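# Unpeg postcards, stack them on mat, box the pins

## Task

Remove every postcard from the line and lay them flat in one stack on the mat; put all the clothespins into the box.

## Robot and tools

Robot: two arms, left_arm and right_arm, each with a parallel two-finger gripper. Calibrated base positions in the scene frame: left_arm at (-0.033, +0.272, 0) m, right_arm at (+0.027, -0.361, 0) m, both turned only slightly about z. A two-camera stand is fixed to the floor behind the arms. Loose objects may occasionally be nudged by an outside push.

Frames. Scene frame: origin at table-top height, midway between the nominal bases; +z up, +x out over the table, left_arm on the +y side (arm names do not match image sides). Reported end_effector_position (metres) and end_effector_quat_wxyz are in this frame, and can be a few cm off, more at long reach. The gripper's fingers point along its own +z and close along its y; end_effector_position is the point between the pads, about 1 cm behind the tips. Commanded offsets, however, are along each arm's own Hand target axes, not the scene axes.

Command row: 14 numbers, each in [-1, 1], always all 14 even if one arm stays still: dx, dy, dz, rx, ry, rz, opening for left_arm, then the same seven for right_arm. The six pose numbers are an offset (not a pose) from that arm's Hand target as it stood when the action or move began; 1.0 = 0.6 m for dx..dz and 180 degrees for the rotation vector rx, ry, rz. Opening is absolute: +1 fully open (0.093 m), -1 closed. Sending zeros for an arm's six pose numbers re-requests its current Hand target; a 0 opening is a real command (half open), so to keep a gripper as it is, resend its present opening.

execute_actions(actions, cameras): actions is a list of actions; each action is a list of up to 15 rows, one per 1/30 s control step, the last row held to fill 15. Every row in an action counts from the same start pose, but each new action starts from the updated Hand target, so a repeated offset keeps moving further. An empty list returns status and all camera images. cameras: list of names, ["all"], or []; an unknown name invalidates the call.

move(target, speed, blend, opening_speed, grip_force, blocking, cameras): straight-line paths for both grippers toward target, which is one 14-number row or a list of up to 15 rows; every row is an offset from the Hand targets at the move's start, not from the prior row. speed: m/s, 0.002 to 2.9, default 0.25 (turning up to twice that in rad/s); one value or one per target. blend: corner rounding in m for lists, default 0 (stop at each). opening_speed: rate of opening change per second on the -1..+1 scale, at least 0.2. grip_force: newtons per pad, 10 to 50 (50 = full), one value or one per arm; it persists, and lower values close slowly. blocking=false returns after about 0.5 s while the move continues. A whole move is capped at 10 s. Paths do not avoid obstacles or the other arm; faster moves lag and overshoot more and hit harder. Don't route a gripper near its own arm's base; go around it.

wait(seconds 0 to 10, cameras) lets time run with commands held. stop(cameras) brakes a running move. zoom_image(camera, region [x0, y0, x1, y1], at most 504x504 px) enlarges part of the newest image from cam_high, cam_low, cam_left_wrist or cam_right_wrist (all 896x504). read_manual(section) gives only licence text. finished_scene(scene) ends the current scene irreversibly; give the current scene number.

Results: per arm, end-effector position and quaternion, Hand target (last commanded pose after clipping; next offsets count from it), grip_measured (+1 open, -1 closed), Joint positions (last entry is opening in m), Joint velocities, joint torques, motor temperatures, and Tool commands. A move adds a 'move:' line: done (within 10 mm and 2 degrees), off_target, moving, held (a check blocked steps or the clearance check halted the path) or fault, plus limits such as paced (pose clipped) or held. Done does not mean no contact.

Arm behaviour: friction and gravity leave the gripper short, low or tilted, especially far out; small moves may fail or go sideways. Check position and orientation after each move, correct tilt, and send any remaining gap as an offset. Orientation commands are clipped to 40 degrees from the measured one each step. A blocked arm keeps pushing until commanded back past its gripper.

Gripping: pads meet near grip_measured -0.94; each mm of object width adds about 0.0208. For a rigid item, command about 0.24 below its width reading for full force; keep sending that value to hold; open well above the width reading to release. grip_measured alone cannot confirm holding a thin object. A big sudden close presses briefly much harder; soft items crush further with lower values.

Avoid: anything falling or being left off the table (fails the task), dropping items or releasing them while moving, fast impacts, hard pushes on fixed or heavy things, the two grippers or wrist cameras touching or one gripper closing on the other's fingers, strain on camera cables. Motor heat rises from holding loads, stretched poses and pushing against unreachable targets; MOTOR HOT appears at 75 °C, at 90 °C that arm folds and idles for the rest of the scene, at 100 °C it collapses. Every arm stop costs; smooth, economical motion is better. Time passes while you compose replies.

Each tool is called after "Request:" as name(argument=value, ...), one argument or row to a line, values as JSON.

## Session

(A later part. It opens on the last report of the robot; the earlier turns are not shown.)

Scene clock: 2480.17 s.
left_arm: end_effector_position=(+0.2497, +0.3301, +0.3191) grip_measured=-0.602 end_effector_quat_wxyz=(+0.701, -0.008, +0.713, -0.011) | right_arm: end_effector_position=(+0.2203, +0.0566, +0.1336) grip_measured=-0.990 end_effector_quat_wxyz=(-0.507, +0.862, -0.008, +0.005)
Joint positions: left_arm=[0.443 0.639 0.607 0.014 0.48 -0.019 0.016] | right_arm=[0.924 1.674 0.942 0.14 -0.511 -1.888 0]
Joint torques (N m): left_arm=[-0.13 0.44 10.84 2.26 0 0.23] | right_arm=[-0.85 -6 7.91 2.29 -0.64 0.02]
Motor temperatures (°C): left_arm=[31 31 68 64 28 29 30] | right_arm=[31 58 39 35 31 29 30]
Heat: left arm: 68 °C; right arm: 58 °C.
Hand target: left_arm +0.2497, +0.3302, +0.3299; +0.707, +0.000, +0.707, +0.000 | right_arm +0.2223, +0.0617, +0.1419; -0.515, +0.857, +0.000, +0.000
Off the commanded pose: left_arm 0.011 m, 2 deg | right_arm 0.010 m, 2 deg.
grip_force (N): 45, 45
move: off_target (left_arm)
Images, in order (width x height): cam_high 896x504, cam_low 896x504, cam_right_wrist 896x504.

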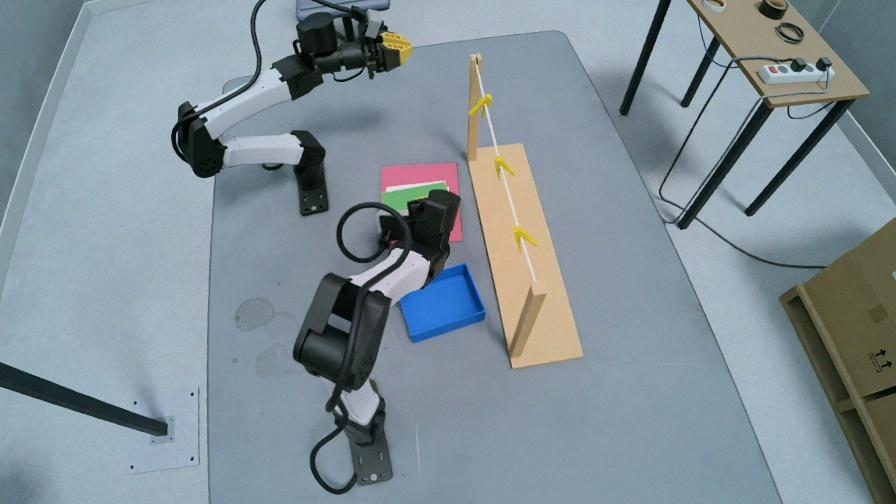

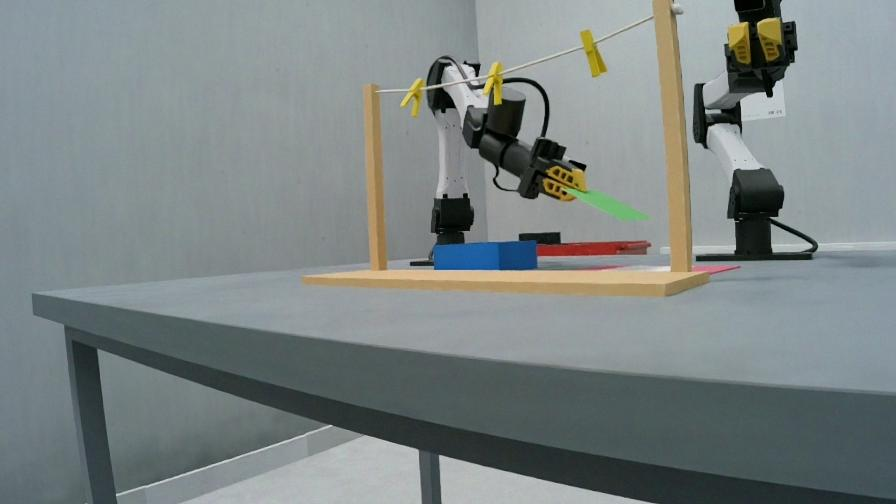

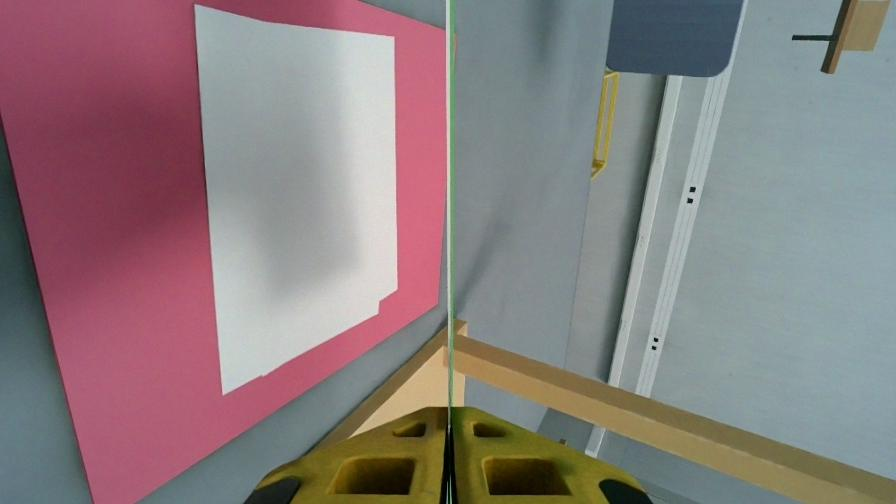

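Request:
move(
  target=[0.3,0.0833,0.0167,-0.0833,0,0,-0.6, 0.0062,0.0888,0.1327,0.0556,0.0147,0.0078,-1],
  speed=0.12,
  cameras=["cam_right_wrist","cam_high","cam_low"],
)

Request:
zoom_image(
  camera="cam_high",
  region=[360, 150, 480, 260],
)

Request:
zoom_image(
  camera="cam_low",
  region=[500, 180, 760, 290],
)

Scene clock: 2513.10 s.
left_arm: end_effector_position=(+0.2615, +0.3798, +0.1526) grip_measured=-0.602 end_effector_quat_wxyz=(+0.701, -0.094, +0.702, +0.083) | right_arm: end_effector_position=(+0.2283, +0.1062, +0.0588) grip_measured=-0.990 end_effector_quat_wxyz=(-0.585, +0.810, -0.019, +0.016)
Joint positions: left_arm=[0.432 1.235 0.014 1.219 0.212 -0.015 0.016] | right_arm=[0.977 2.079 0.883 0.835 -0.481 -1.748 0]
Joint torques (N m): left_arm=[0.14 -1.35 5 2.5 0.02 0.17] | right_arm=[0.31 -7.82 3.82 2.82 -0.2 0.23]
Motor temperatures (°C): left_arm=[31 31 68 64 28 29 30] | right_arm=[31 54 42 37 31 29 30]
Heat: left arm: 68 °C; right arm: 54 °C.
Hand target: left_arm +0.2596, +0.3802, +0.1498; +0.701, -0.092, +0.701, +0.093 | right_arm +0.2259, +0.1070, +0.0575; -0.588, +0.809, -0.022, +0.013
Off the commanded pose: left_arm 0.003 m, 1 deg | right_arm 0.003 m, 1 deg.
joint sent to its limit (left arm) — joint 3 (elbow), lower limit, where the elbow is as bent as it goes. The joint targets still meet the commanded pose.
grip_force (N): 45, 45
move: done
Images, in order (width x height): cam_high 896x504, cam_low 896x504, cam_right_wrist 896x504.

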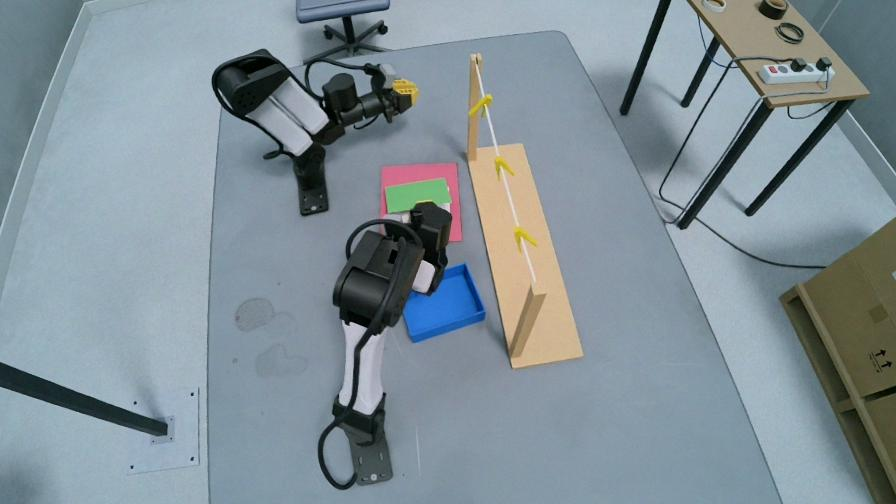

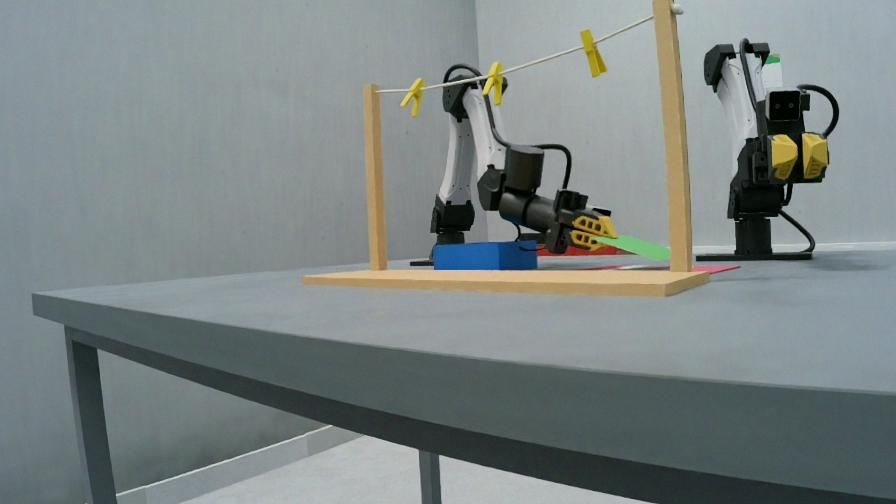

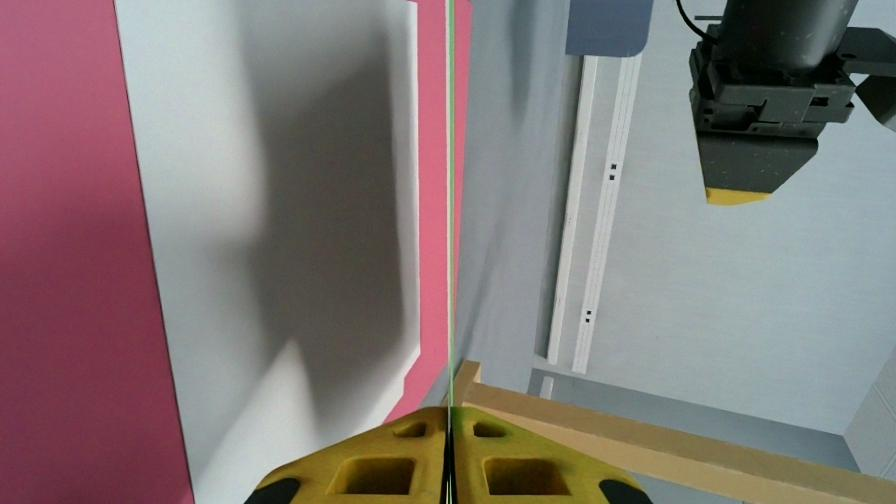

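Scaled by 4.200.

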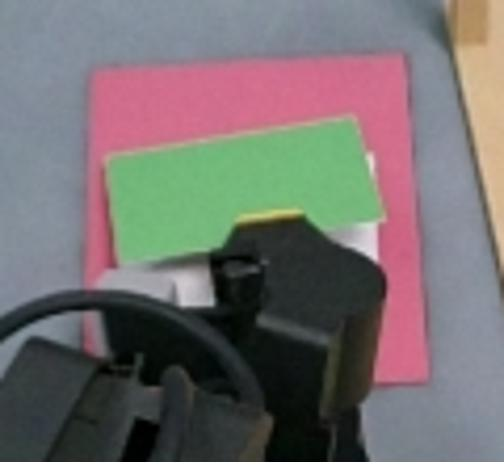

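Scaled by 1.938.

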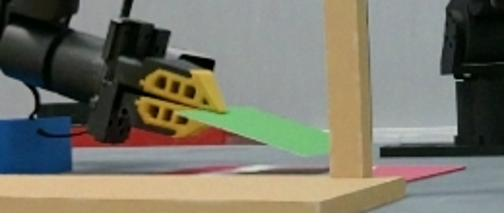

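Request:
move(
  target=[0,0,0,0,0,0,-0.6, 0,0.0234,0.033,0,0.0159,0.0052,-1],
  speed=0.06,
  cameras=["cam_right_wrist","cam_high","cam_low"],
)

Request:
zoom_image(
  camera="cam_high",
  region=[360, 150, 480, 260],
)

Request:
zoom_image(
  camera="cam_low",
  region=[500, 180, 760, 290],
)

Scene clock: 2530.83 s.
left_arm: end_effector_position=(+0.2615, +0.3798, +0.1528) grip_measured=-0.602 end_effector_quat_wxyz=(+0.702, -0.094, +0.701, +0.083) | right_arm: end_effector_position=(+0.2250, +0.1165, +0.0382) grip_measured=-0.990 end_effector_quat_wxyz=(-0.585, +0.809, -0.038, +0.029)
Joint positions: left_arm=[0.432 1.235 0.014 1.22 0.212 -0.015 0.016] | right_arm=[1.016 2.164 0.894 0.923 -0.402 -1.714 0]
Joint torques (N m): left_arm=[-0.05 -1.2 5.29 2.59 -0.05 0.17] | right_arm=[0.24 -7.6 5.45 2.64 -0.11 0.23]
Motor temperatures (°C): left_arm=[31 31 65 63 28 29 30] | right_arm=[31 54 39 39 31 29 30]
Heat: left arm: 65 °C; right arm: 54 °C.
Hand target: left_arm +0.2596, +0.3802, +0.1498; +0.701, -0.092, +0.701, +0.093 | right_arm +0.2265, +0.1215, +0.0379; -0.587, +0.808, -0.044, +0.029
Off the commanded pose: left_arm 0.004 m, 1 deg | right_arm 0.005 m, 1 deg.
joint sent to its limit (left arm) — joint 3 (elbow), lower limit, where the elbow is as bent as it goes. The joint targets still meet the commanded pose.
grip_force (N): 45, 45
move: done
Images, in order (width x height): cam_high 896x504, cam_low 896x504, cam_right_wrist 896x504.

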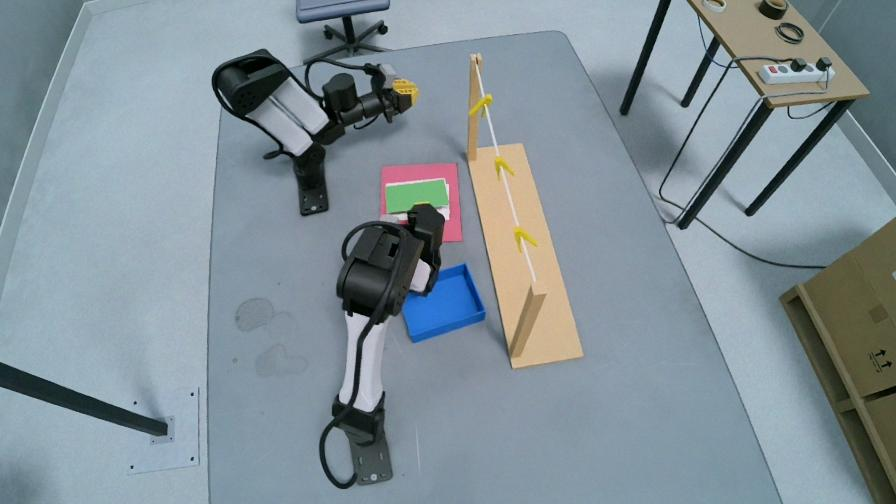

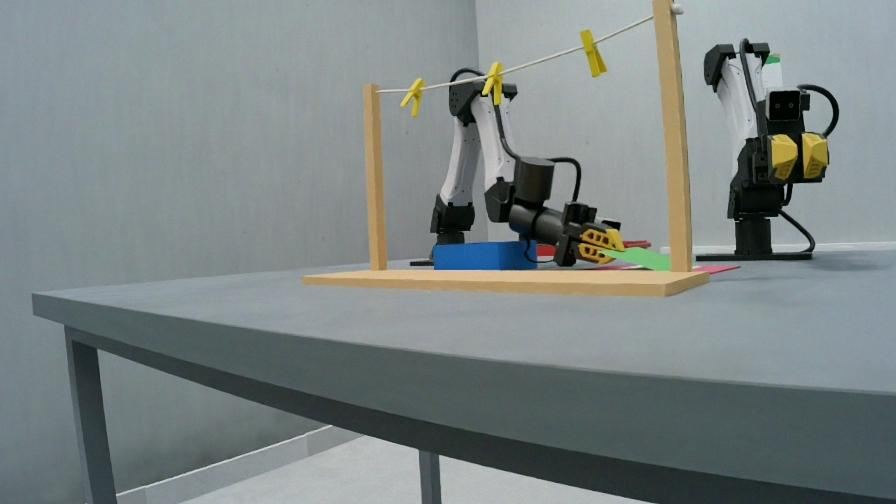

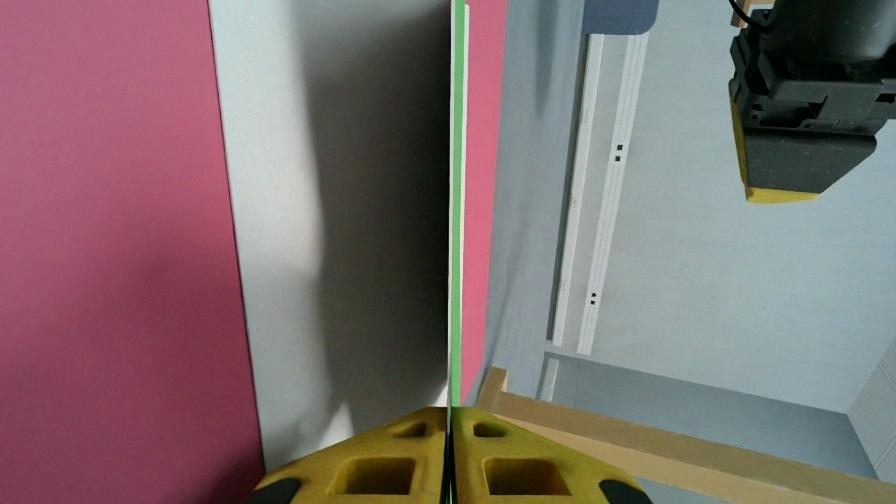

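Scaled by 4.200.

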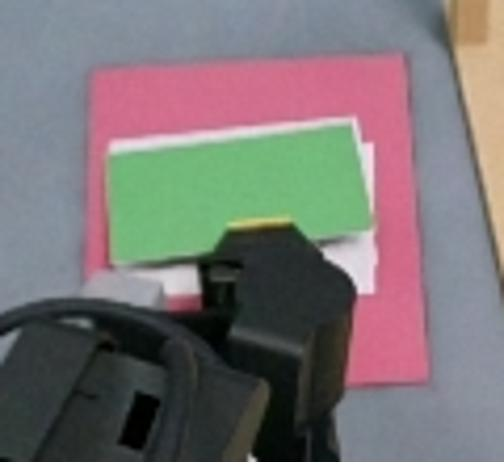

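Scaled by 1.938.

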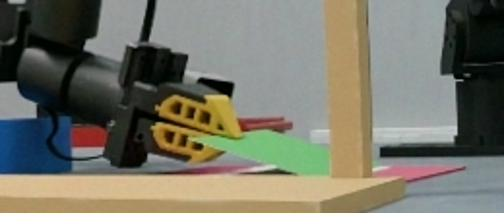

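Request:
move(
  target=[
    [0,0,0,0,0,0,-0.6, 0,0,0,0,0,0,-0.65],
    [0,0,0,0,0,0,-0.6, 0,0,-0.07,0,0,0,-0.65],
    [0,0,0,0,0,0,-0.6, 0,-0.12,-0.13,0,0,0,-0.65],
  ],
  speed=0.1,
  opening_speed=0.4,
  cameras=["cam_high","cam_low"],
)

Request:
zoom_image(
  camera="cam_high",
  region=[360, 150, 480, 260],
)

Scene clock: 2544.70 s.
left_arm: end_effector_position=(+0.2615, +0.3798, +0.1528) grip_measured=-0.602 end_effector_quat_wxyz=(+0.702, -0.094, +0.701, +0.083) | right_arm: end_effector_position=(+0.2194, +0.0652, +0.1115) grip_measured=-0.652 end_effector_quat_wxyz=(-0.570, +0.819, -0.054, +0.028)
Joint positions: left_arm=[0.432 1.235 0.014 1.22 0.212 -0.015 0.016] | right_arm=[0.964 1.762 0.759 0.611 -0.427 -1.723 0.014]
Joint torques (N m): left_arm=[0.12 -1.24 5.05 2.53 0.02 0.17] | right_arm=[-0.96 -8.36 6.98 2.55 -0.53 0.06]
Motor temperatures (°C): left_arm=[31 31 64 62 28 29 30] | right_arm=[31 54 38 40 31 29 30]
Heat: left arm: 64 °C; right arm: 54 °C.
Hand target: left_arm +0.2596, +0.3802, +0.1498; +0.701, -0.092, +0.701, +0.093 | right_arm +0.2216, +0.0699, +0.1306; -0.587, +0.808, -0.043, +0.029
Off the commanded pose: left_arm 0.004 m, 1 deg | right_arm 0.020 m, 3 deg.
joint sent to its limit (left arm) — joint 3 (elbow), lower limit, where the elbow is as bent as it goes. The joint targets still meet the commanded pose.
grip_force (N): 45, 45
move: off_target (right_arm)
Images, in order (width x height): cam_high 896x504, cam_low 896x504.

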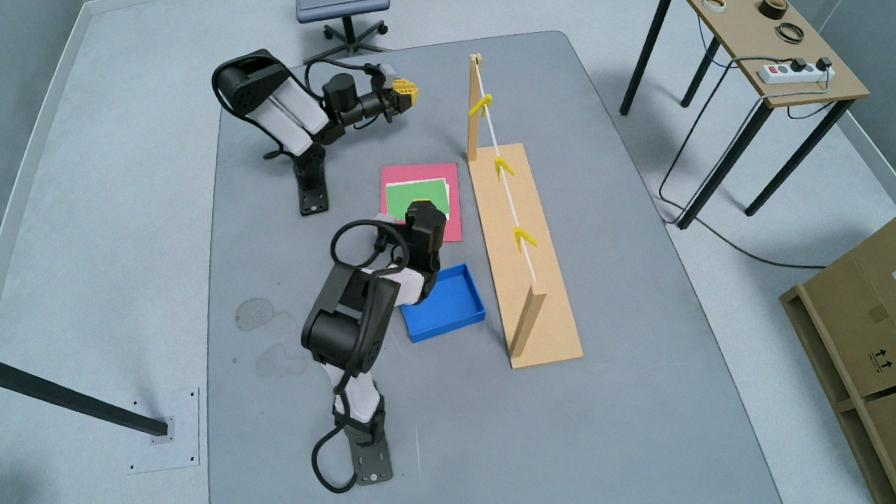

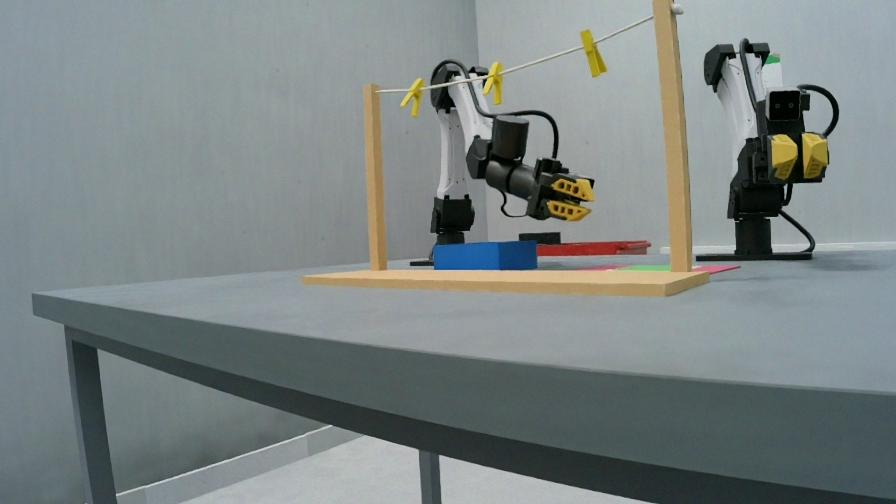

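Scaled by 4.200.

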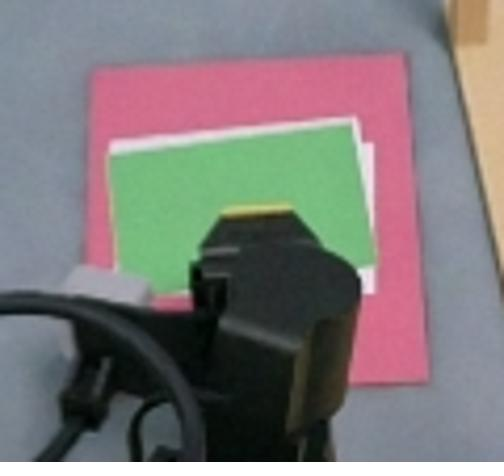

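Request:
move(
  target=[
    [0,0,0,0,0,0,-0.6, 0.0035,-0.18,-0.0933,0,0,0,-0.65],
    [0,0,0,0,0,0,-0.6, 0.0246,-0.2065,-0.0115,0.474,-0.3434,0.7686,0.7],
  ],
  speed=0.3,
  cameras=["all"],
)

Scene clock: 2748.20 s.
left_arm: end_effector_position=(+0.2615, +0.3798, +0.1528) grip_measured=-0.602 end_effector_quat_wxyz=(+0.702, -0.094, +0.701, +0.083) | right_arm: end_effector_position=(+0.2437, +0.1095, +0.2047) grip_measured=+0.699 end_effector_quat_wxyz=(+0.447, +0.252, +0.591, +0.622)
Joint positions: left_arm=[0.432 1.235 0.014 1.22 0.212 -0.015 0.016] | right_arm=[1.345 2.088 1.015 1.33 0.818 1.16 0.079]
Joint torques (N m): left_arm=[0.12 -1.47 5.19 2.59 -0.01 0.19] | right_arm=[0.29 -7.94 6.45 5.01 -0.01 0]
Motor temperatures (°C): left_arm=[31 30 54 64 28 29 30] | right_arm=[31 53 40 48 31 29 30]
Heat: left arm: 64 °C; right arm: 53 °C.
Hand target: left_arm +0.2596, +0.3802, +0.1498; +0.701, -0.092, +0.701, +0.093 | right_arm +0.2401, +0.0998, +0.2505; +0.465, +0.269, +0.422, +0.730
Off the commanded pose: left_arm 0.004 m, 1 deg | right_arm 0.047 m, 23 deg.
joint sent to its limit (left arm) — joint 3 (elbow), lower limit, where the elbow is as bent as it goes. The joint targets still meet the commanded pose.
joint sent to its limit (right arm) — joint 4 (wrist pitch), upper limit. The joint targets are off in position and orientation.
grip_force (N): 45, 45
move: off_target (right_arm); target 2's new opening was sent with right_arm's hand 0.047 m and 23 deg from that target

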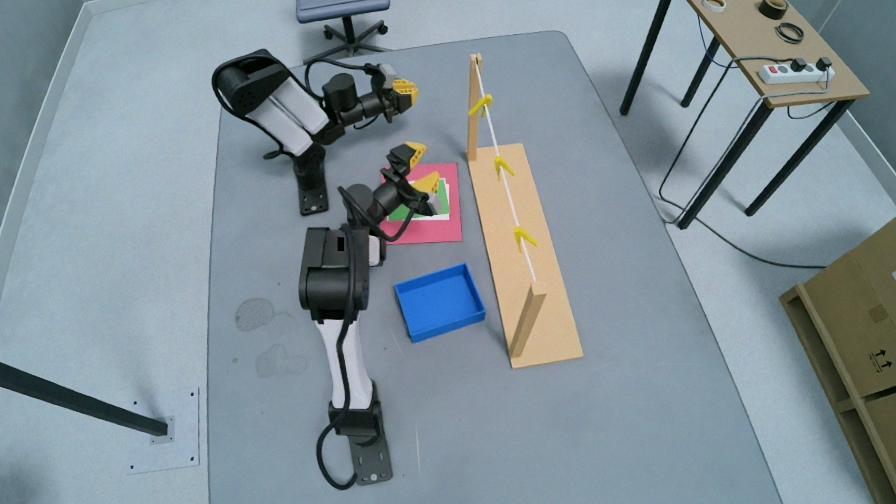

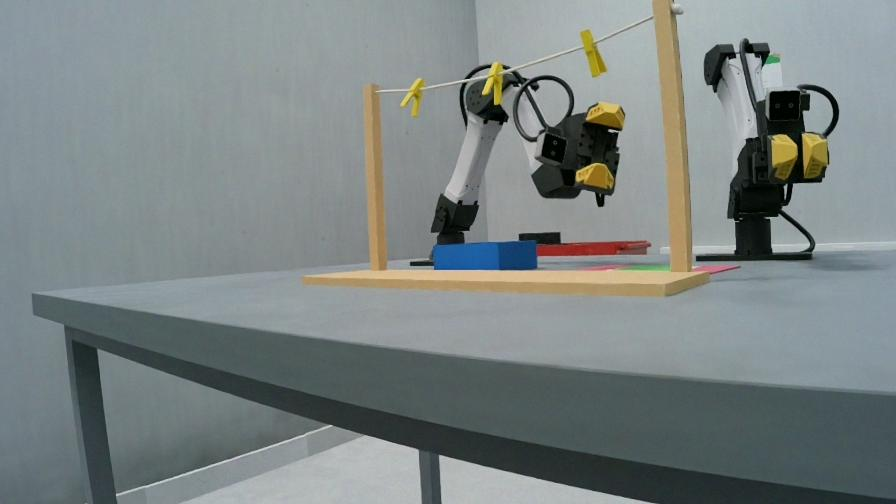

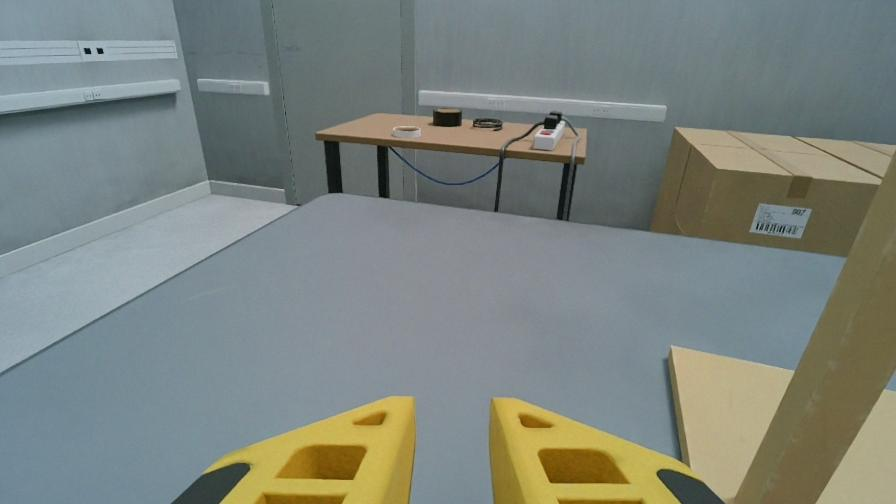

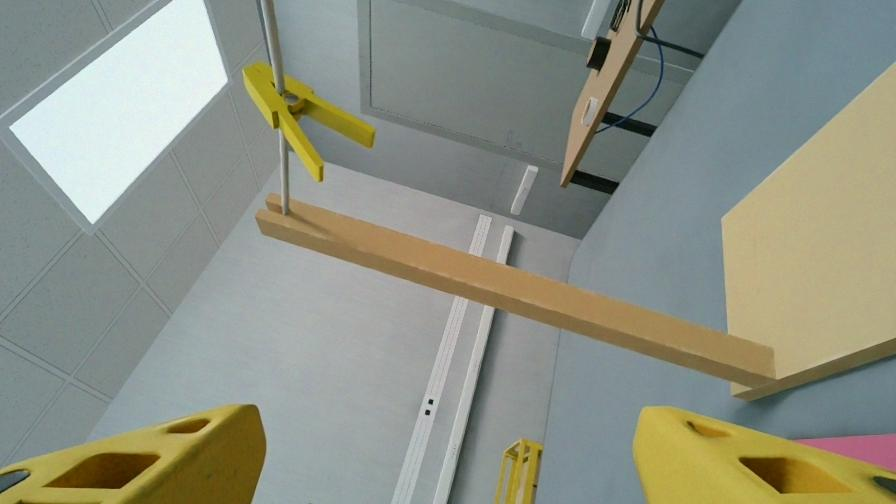

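Request:
zoom_image(
  camera="cam_low",
  region=[380, 10, 640, 130],
)

Request:
zoom_image(
  camera="cam_right_wrist",
  region=[200, 0, 440, 240],
)

Request:
zoom_image(
  camera="cam_high",
  region=[450, 40, 570, 300],
)

Scaled by 1.938.

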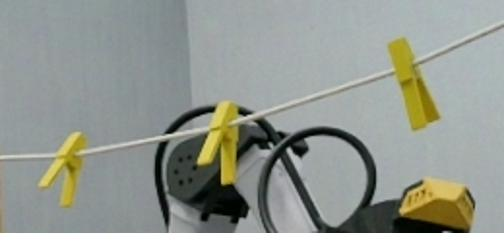

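Scaled by 2.100.

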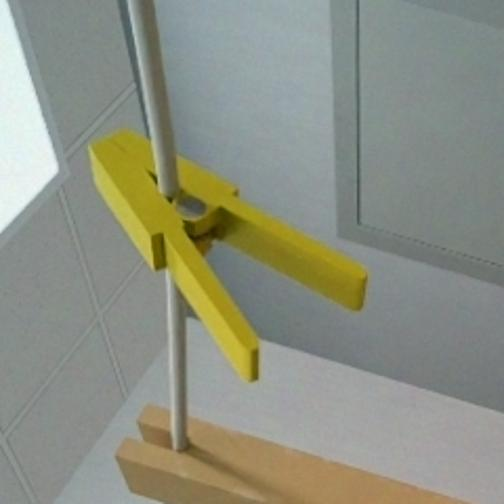

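Scaled by 1.938.

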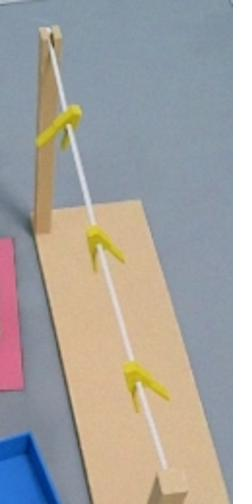

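Request:
move(
  target=[0,0,0,0,0,0,-0.6, -0.0135,-0.031,0.0703,0,0,0,0.72],
  speed=0.15,
  cameras=["all"],
)

Scene clock: 2803.40 s.
left_arm: end_effector_position=(+0.2615, +0.3798, +0.1528) grip_measured=-0.602 end_effector_quat_wxyz=(+0.702, -0.094, +0.701, +0.083) | right_arm: end_effector_position=(+0.2875, +0.1219, +0.2077) grip_measured=+0.719 end_effector_quat_wxyz=(+0.457, +0.263, +0.570, +0.631)
Joint positions: left_arm=[0.432 1.235 0.014 1.22 0.212 -0.015 0.016] | right_arm=[1.254 2.181 1.148 1.329 0.754 1.17 0.08]
Joint torques (N m): left_arm=[0.13 -1.33 5.16 2.51 0.02 0.1] | right_arm=[-0.72 -8.64 6.64 5.03 -0.37 -0.04]
Motor temperatures (°C): left_arm=[31 30 52 65 28 29 30] | right_arm=[31 55 41 63 31 29 30]
Heat: left arm: 65 °C; right arm: 63 °C.
Hand target: left_arm +0.2596, +0.3802, +0.1498; +0.701, -0.092, +0.701, +0.093 | right_arm +0.2850, +0.1119, +0.2554; +0.465, +0.269, +0.422, +0.730
Off the commanded pose: left_arm 0.004 m, 1 deg | right_arm 0.049 m, 20 deg.
joint sent to its limit (left arm) — joint 3 (elbow), lower limit, where the elbow is as bent as it goes. The joint targets still meet the commanded pose.
joint sent to its limit (right arm) — joint 4 (wrist pitch), upper limit. The joint targets are off in position and orientation.
grip_force (N): 45, 45
move: off_target (right_arm)

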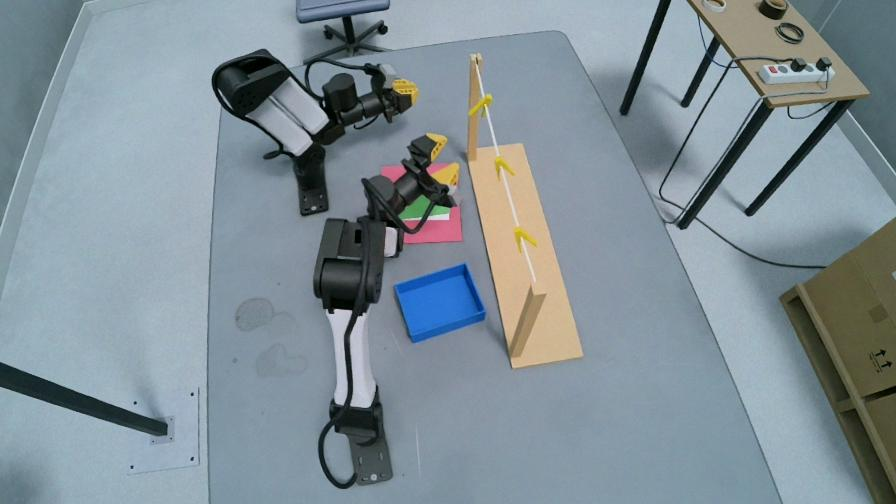

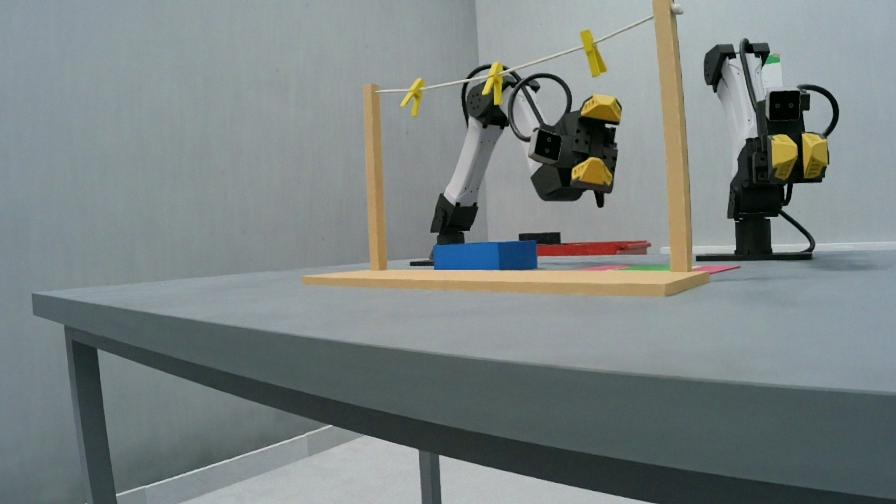

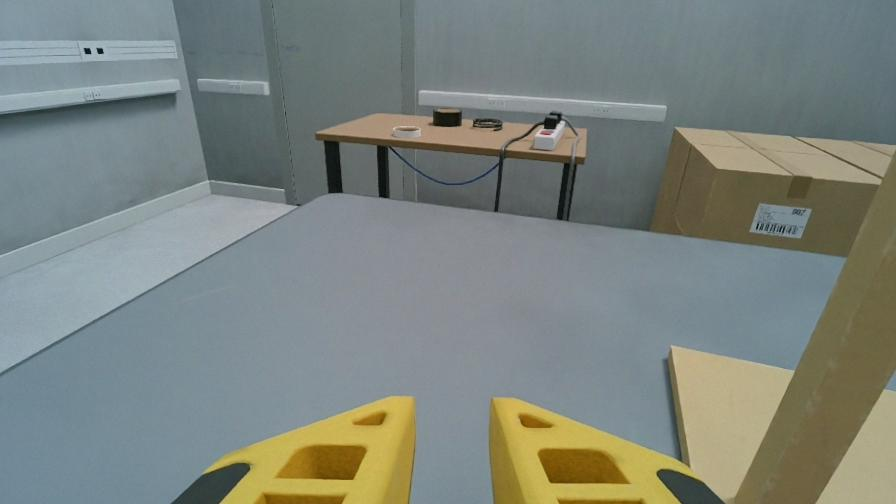

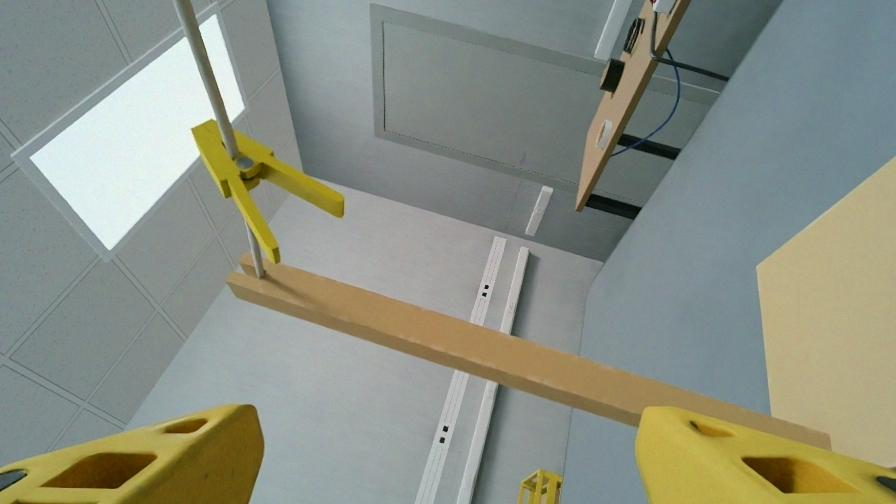

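Request:
move(
  target=[0,0,0,0,0,0,-0.6, 0,0.0182,0.0105,0.0667,0,0,0.9],
  speed=0.15,
  cameras=["cam_right_wrist","cam_low"],
)

Scene clock: 2860.87 s.
left_arm: end_effector_position=(+0.2615, +0.3798, +0.1529) grip_measured=-0.602 end_effector_quat_wxyz=(+0.702, -0.094, +0.701, +0.083) | right_arm: end_effector_position=(+0.2882, +0.1179, +0.2375) grip_measured=+0.899 end_effector_quat_wxyz=(+0.442, +0.298, +0.536, +0.655)
Joint positions: left_arm=[0.432 1.235 0.014 1.22 0.212 -0.015 0.016] | right_arm=[1.259 2.139 1.18 1.319 0.789 1.224 0.088]
Joint torques (N m): left_arm=[0.25 -1.25 5.11 2.57 -0.03 0.11] | right_arm=[0.29 -11.44 6.6 2.79 -0.06 0.01]
Motor temperatures (°C): left_arm=[31 30 51 65 28 29 30] | right_arm=[31 55 39 73 31 29 30]
Heat: left arm: 65 °C; right arm: 73 °C.
Hand target: left_arm +0.2596, +0.3802, +0.1499; +0.701, -0.092, +0.701, +0.093 | right_arm +0.2851, +0.1118, +0.2681; +0.434, +0.316, +0.496, +0.682
Off the commanded pose: left_arm 0.004 m, 1 deg | right_arm 0.031 m, 6 deg.
joint sent to its limit (left arm) — joint 3 (elbow), lower limit, where the elbow is as bent as it goes. The joint targets still meet the commanded pose.
grip_force (N): 45, 45
move: off_target (right_arm)
Images, in order (width x height): cam_low 896x504, cam_right_wrist 896x504.

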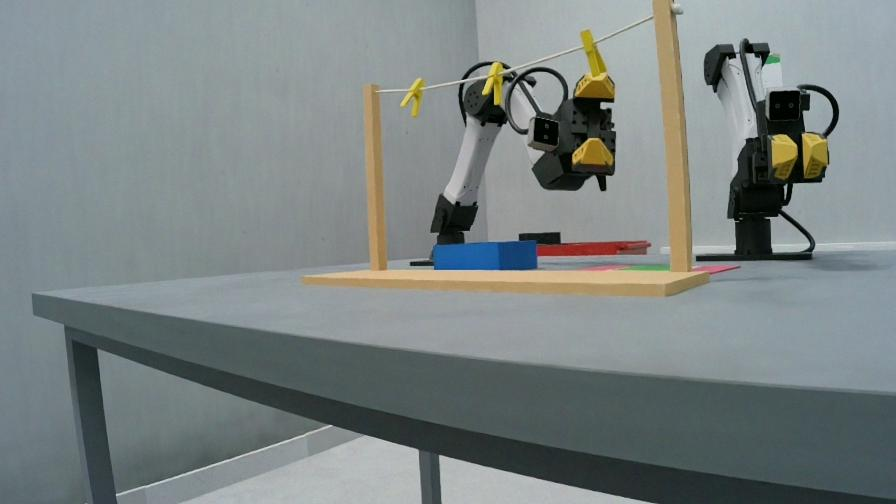

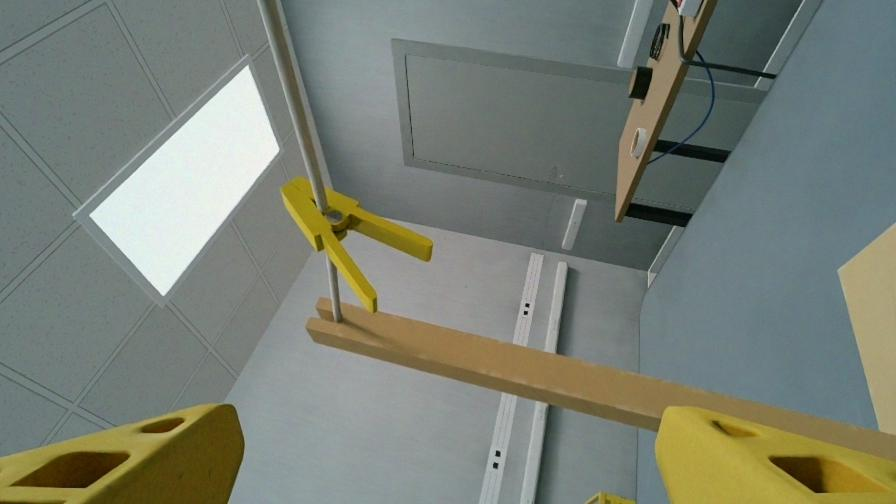

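Request:
execute_actions(
  actions=[],
)

Scene clock: 2915.03 s.
left_arm: end_effector_position=(+0.2615, +0.3798, +0.1529) grip_measured=-0.602 end_effector_quat_wxyz=(+0.702, -0.094, +0.701, +0.083) | right_arm: end_effector_position=(+0.2882, +0.1178, +0.2375) grip_measured=+0.899 end_effector_quat_wxyz=(+0.442, +0.298, +0.536, +0.655)
Joint positions: left_arm=[0.432 1.235 0.014 1.22 0.212 -0.015 0.016] | right_arm=[1.259 2.139 1.18 1.319 0.79 1.224 0.088]
Joint velocities: within noise
Joint torques (N m): left_arm=[0.38 -1.5 5.31 2.54 0.09 0.2] | right_arm=[0.29 -11.45 6.6 2.79 -0.07 0.01]
Motor temperatures (°C): left_arm=[31 30 50 66 28 29 30] | right_arm=[31 65 40 63 31 29 30]
Heat: left arm: 66 °C; right arm: 65 °C.
Hand target: left_arm +0.2596, +0.3802, +0.1499; +0.701, -0.092, +0.701, +0.093 | right_arm +0.2851, +0.1118, +0.2681; +0.435, +0.316, +0.496, +0.682
Tool commands: left_gripper/opening=-0.6 right_gripper/opening=+0.9
Off the commanded pose: left_arm 0.004 m, 1 deg | right_arm 0.031 m, 6 deg.
grip_force (N): 45, 45

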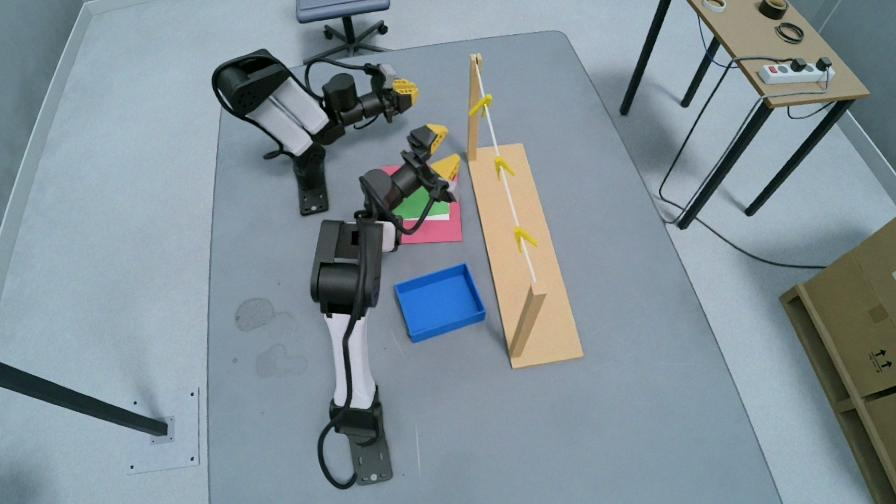

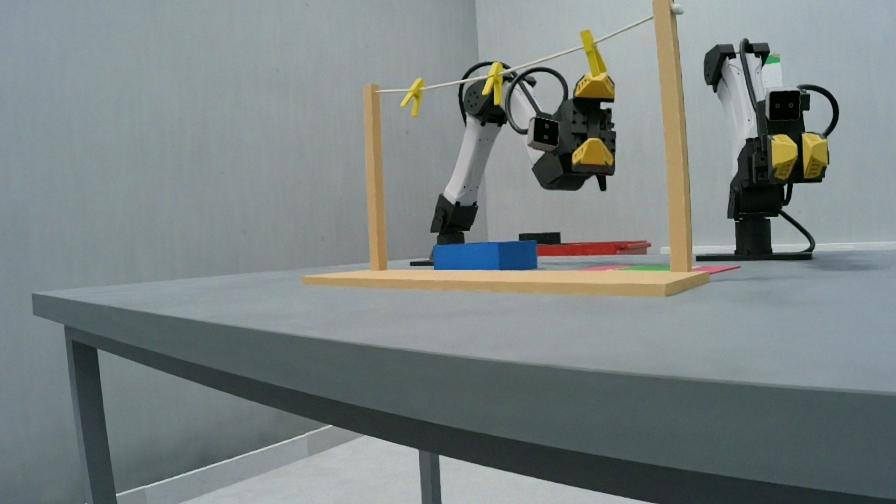

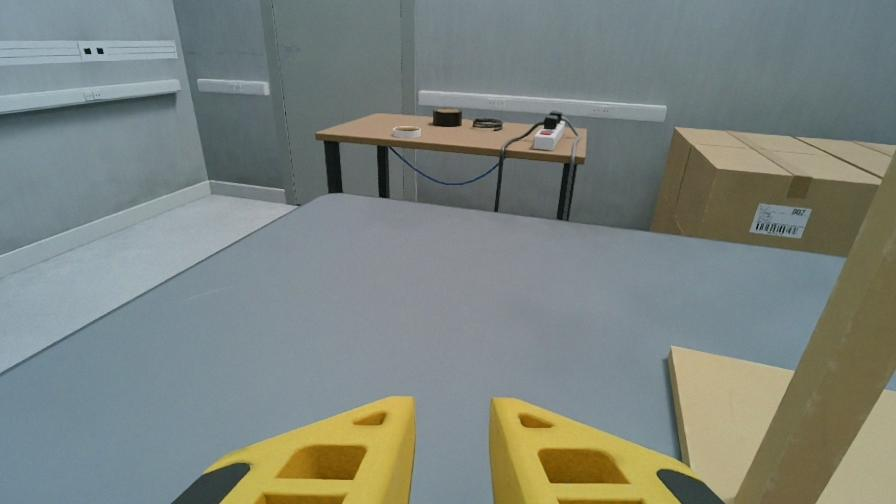

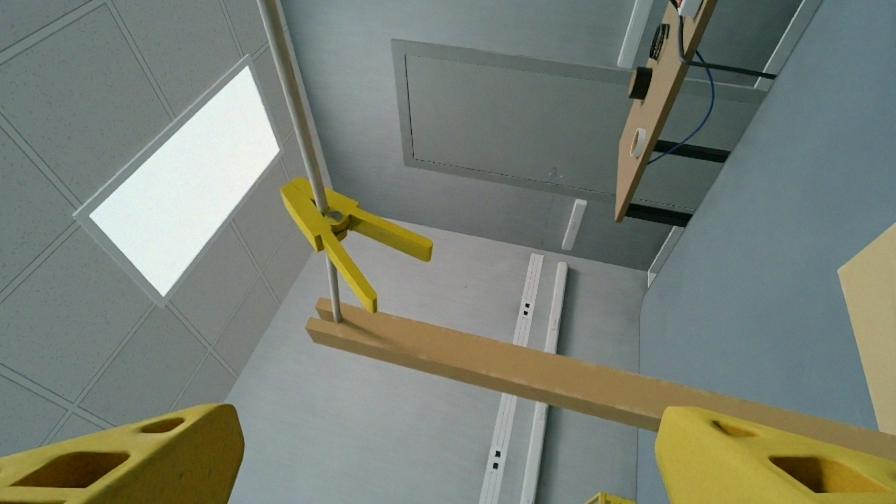

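Request:
move(
  target=[0,0,0.05,0,0.417,0,-0.6,-0.0042,-0.0005,0.0847,0.0167,0,0,0.9],
  speed=0.06,
  cameras=["all"],
)

Scene clock: 2973.10 s.
left_arm: end_effector_position=(+0.2820, +0.3860, +0.1448) grip_measured=-0.602 end_effector_quat_wxyz=(+0.179, -0.137, +0.974, +0.018) | right_arm: end_effector_position=(+0.3237, +0.1295, +0.2614) grip_measured=+0.899 end_effector_quat_wxyz=(+0.431, +0.321, +0.534, +0.653)
Joint positions: left_arm=[0.338 1.487 1.227 -0.952 0.046 0.082 0.016] | right_arm=[1.198 2.139 1.333 1.121 0.762 1.308 0.088]
Joint torques (N m): left_arm=[-0.12 -4.79 10.15 1.21 0.06 0.15] | right_arm=[-0.95 -10.84 7.54 2.39 -0.35 0.01]
Motor temperatures (°C): left_arm=[31 30 51 64 28 29 30] | right_arm=[31 66 40 59 31 29 30]
Heat: left arm: 64 °C; right arm: 66 °C.
Hand target: left_arm +0.2862, +0.3874, +0.1498; +0.181, -0.129, +0.975, +0.024 (not the last commanded pose) | right_arm +0.3263, +0.1285, +0.2821; +0.427, +0.326, +0.512, +0.670 (not the last commanded pose)
Off the commanded pose: left_arm 0.009 m, 6 deg | right_arm 0.023 m, 3 deg.
grip_force (N): 45, 45
move: off_target (left_arm, right_arm; path cut at 10 s)

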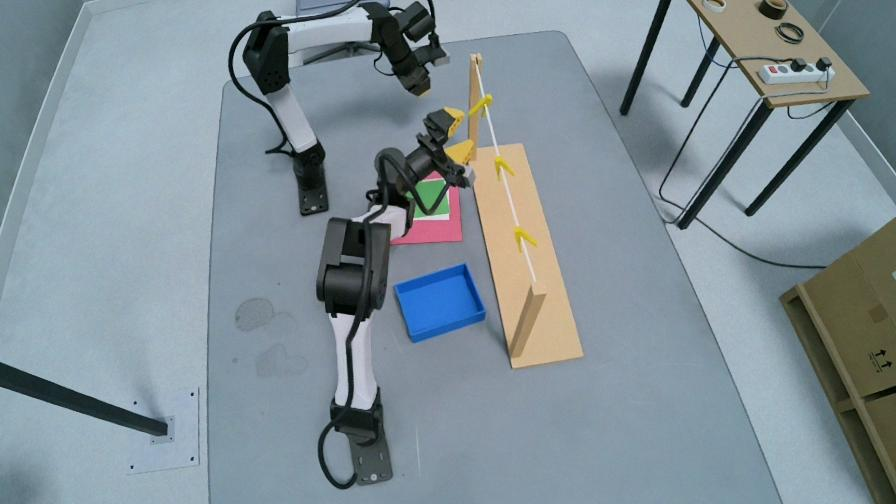

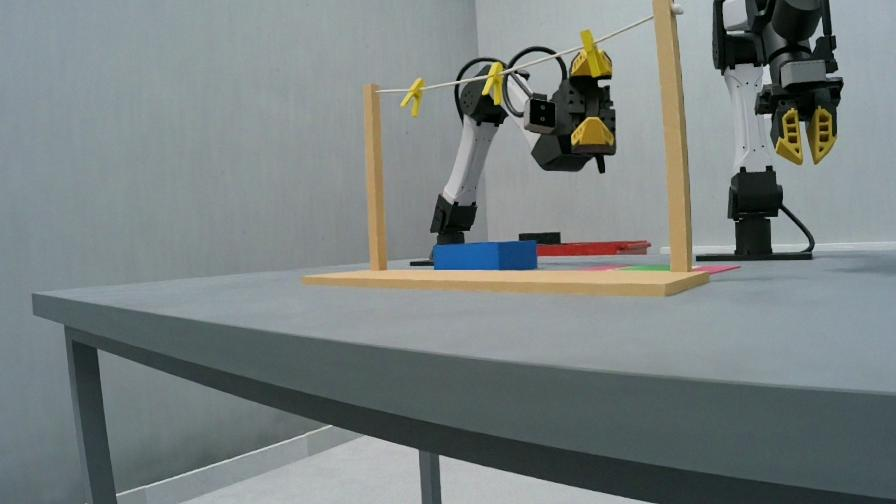

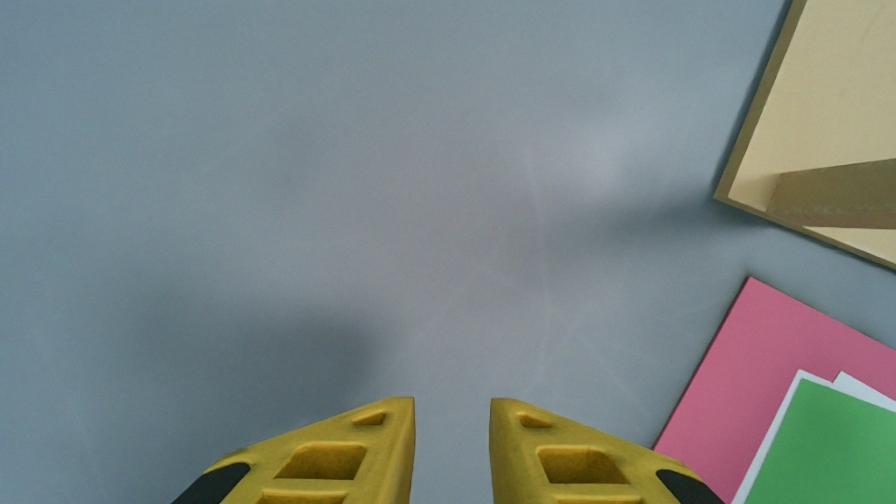

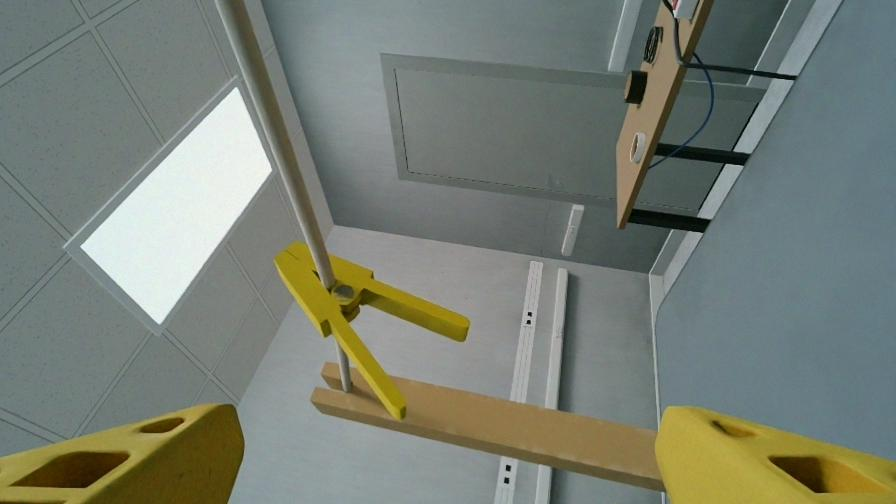

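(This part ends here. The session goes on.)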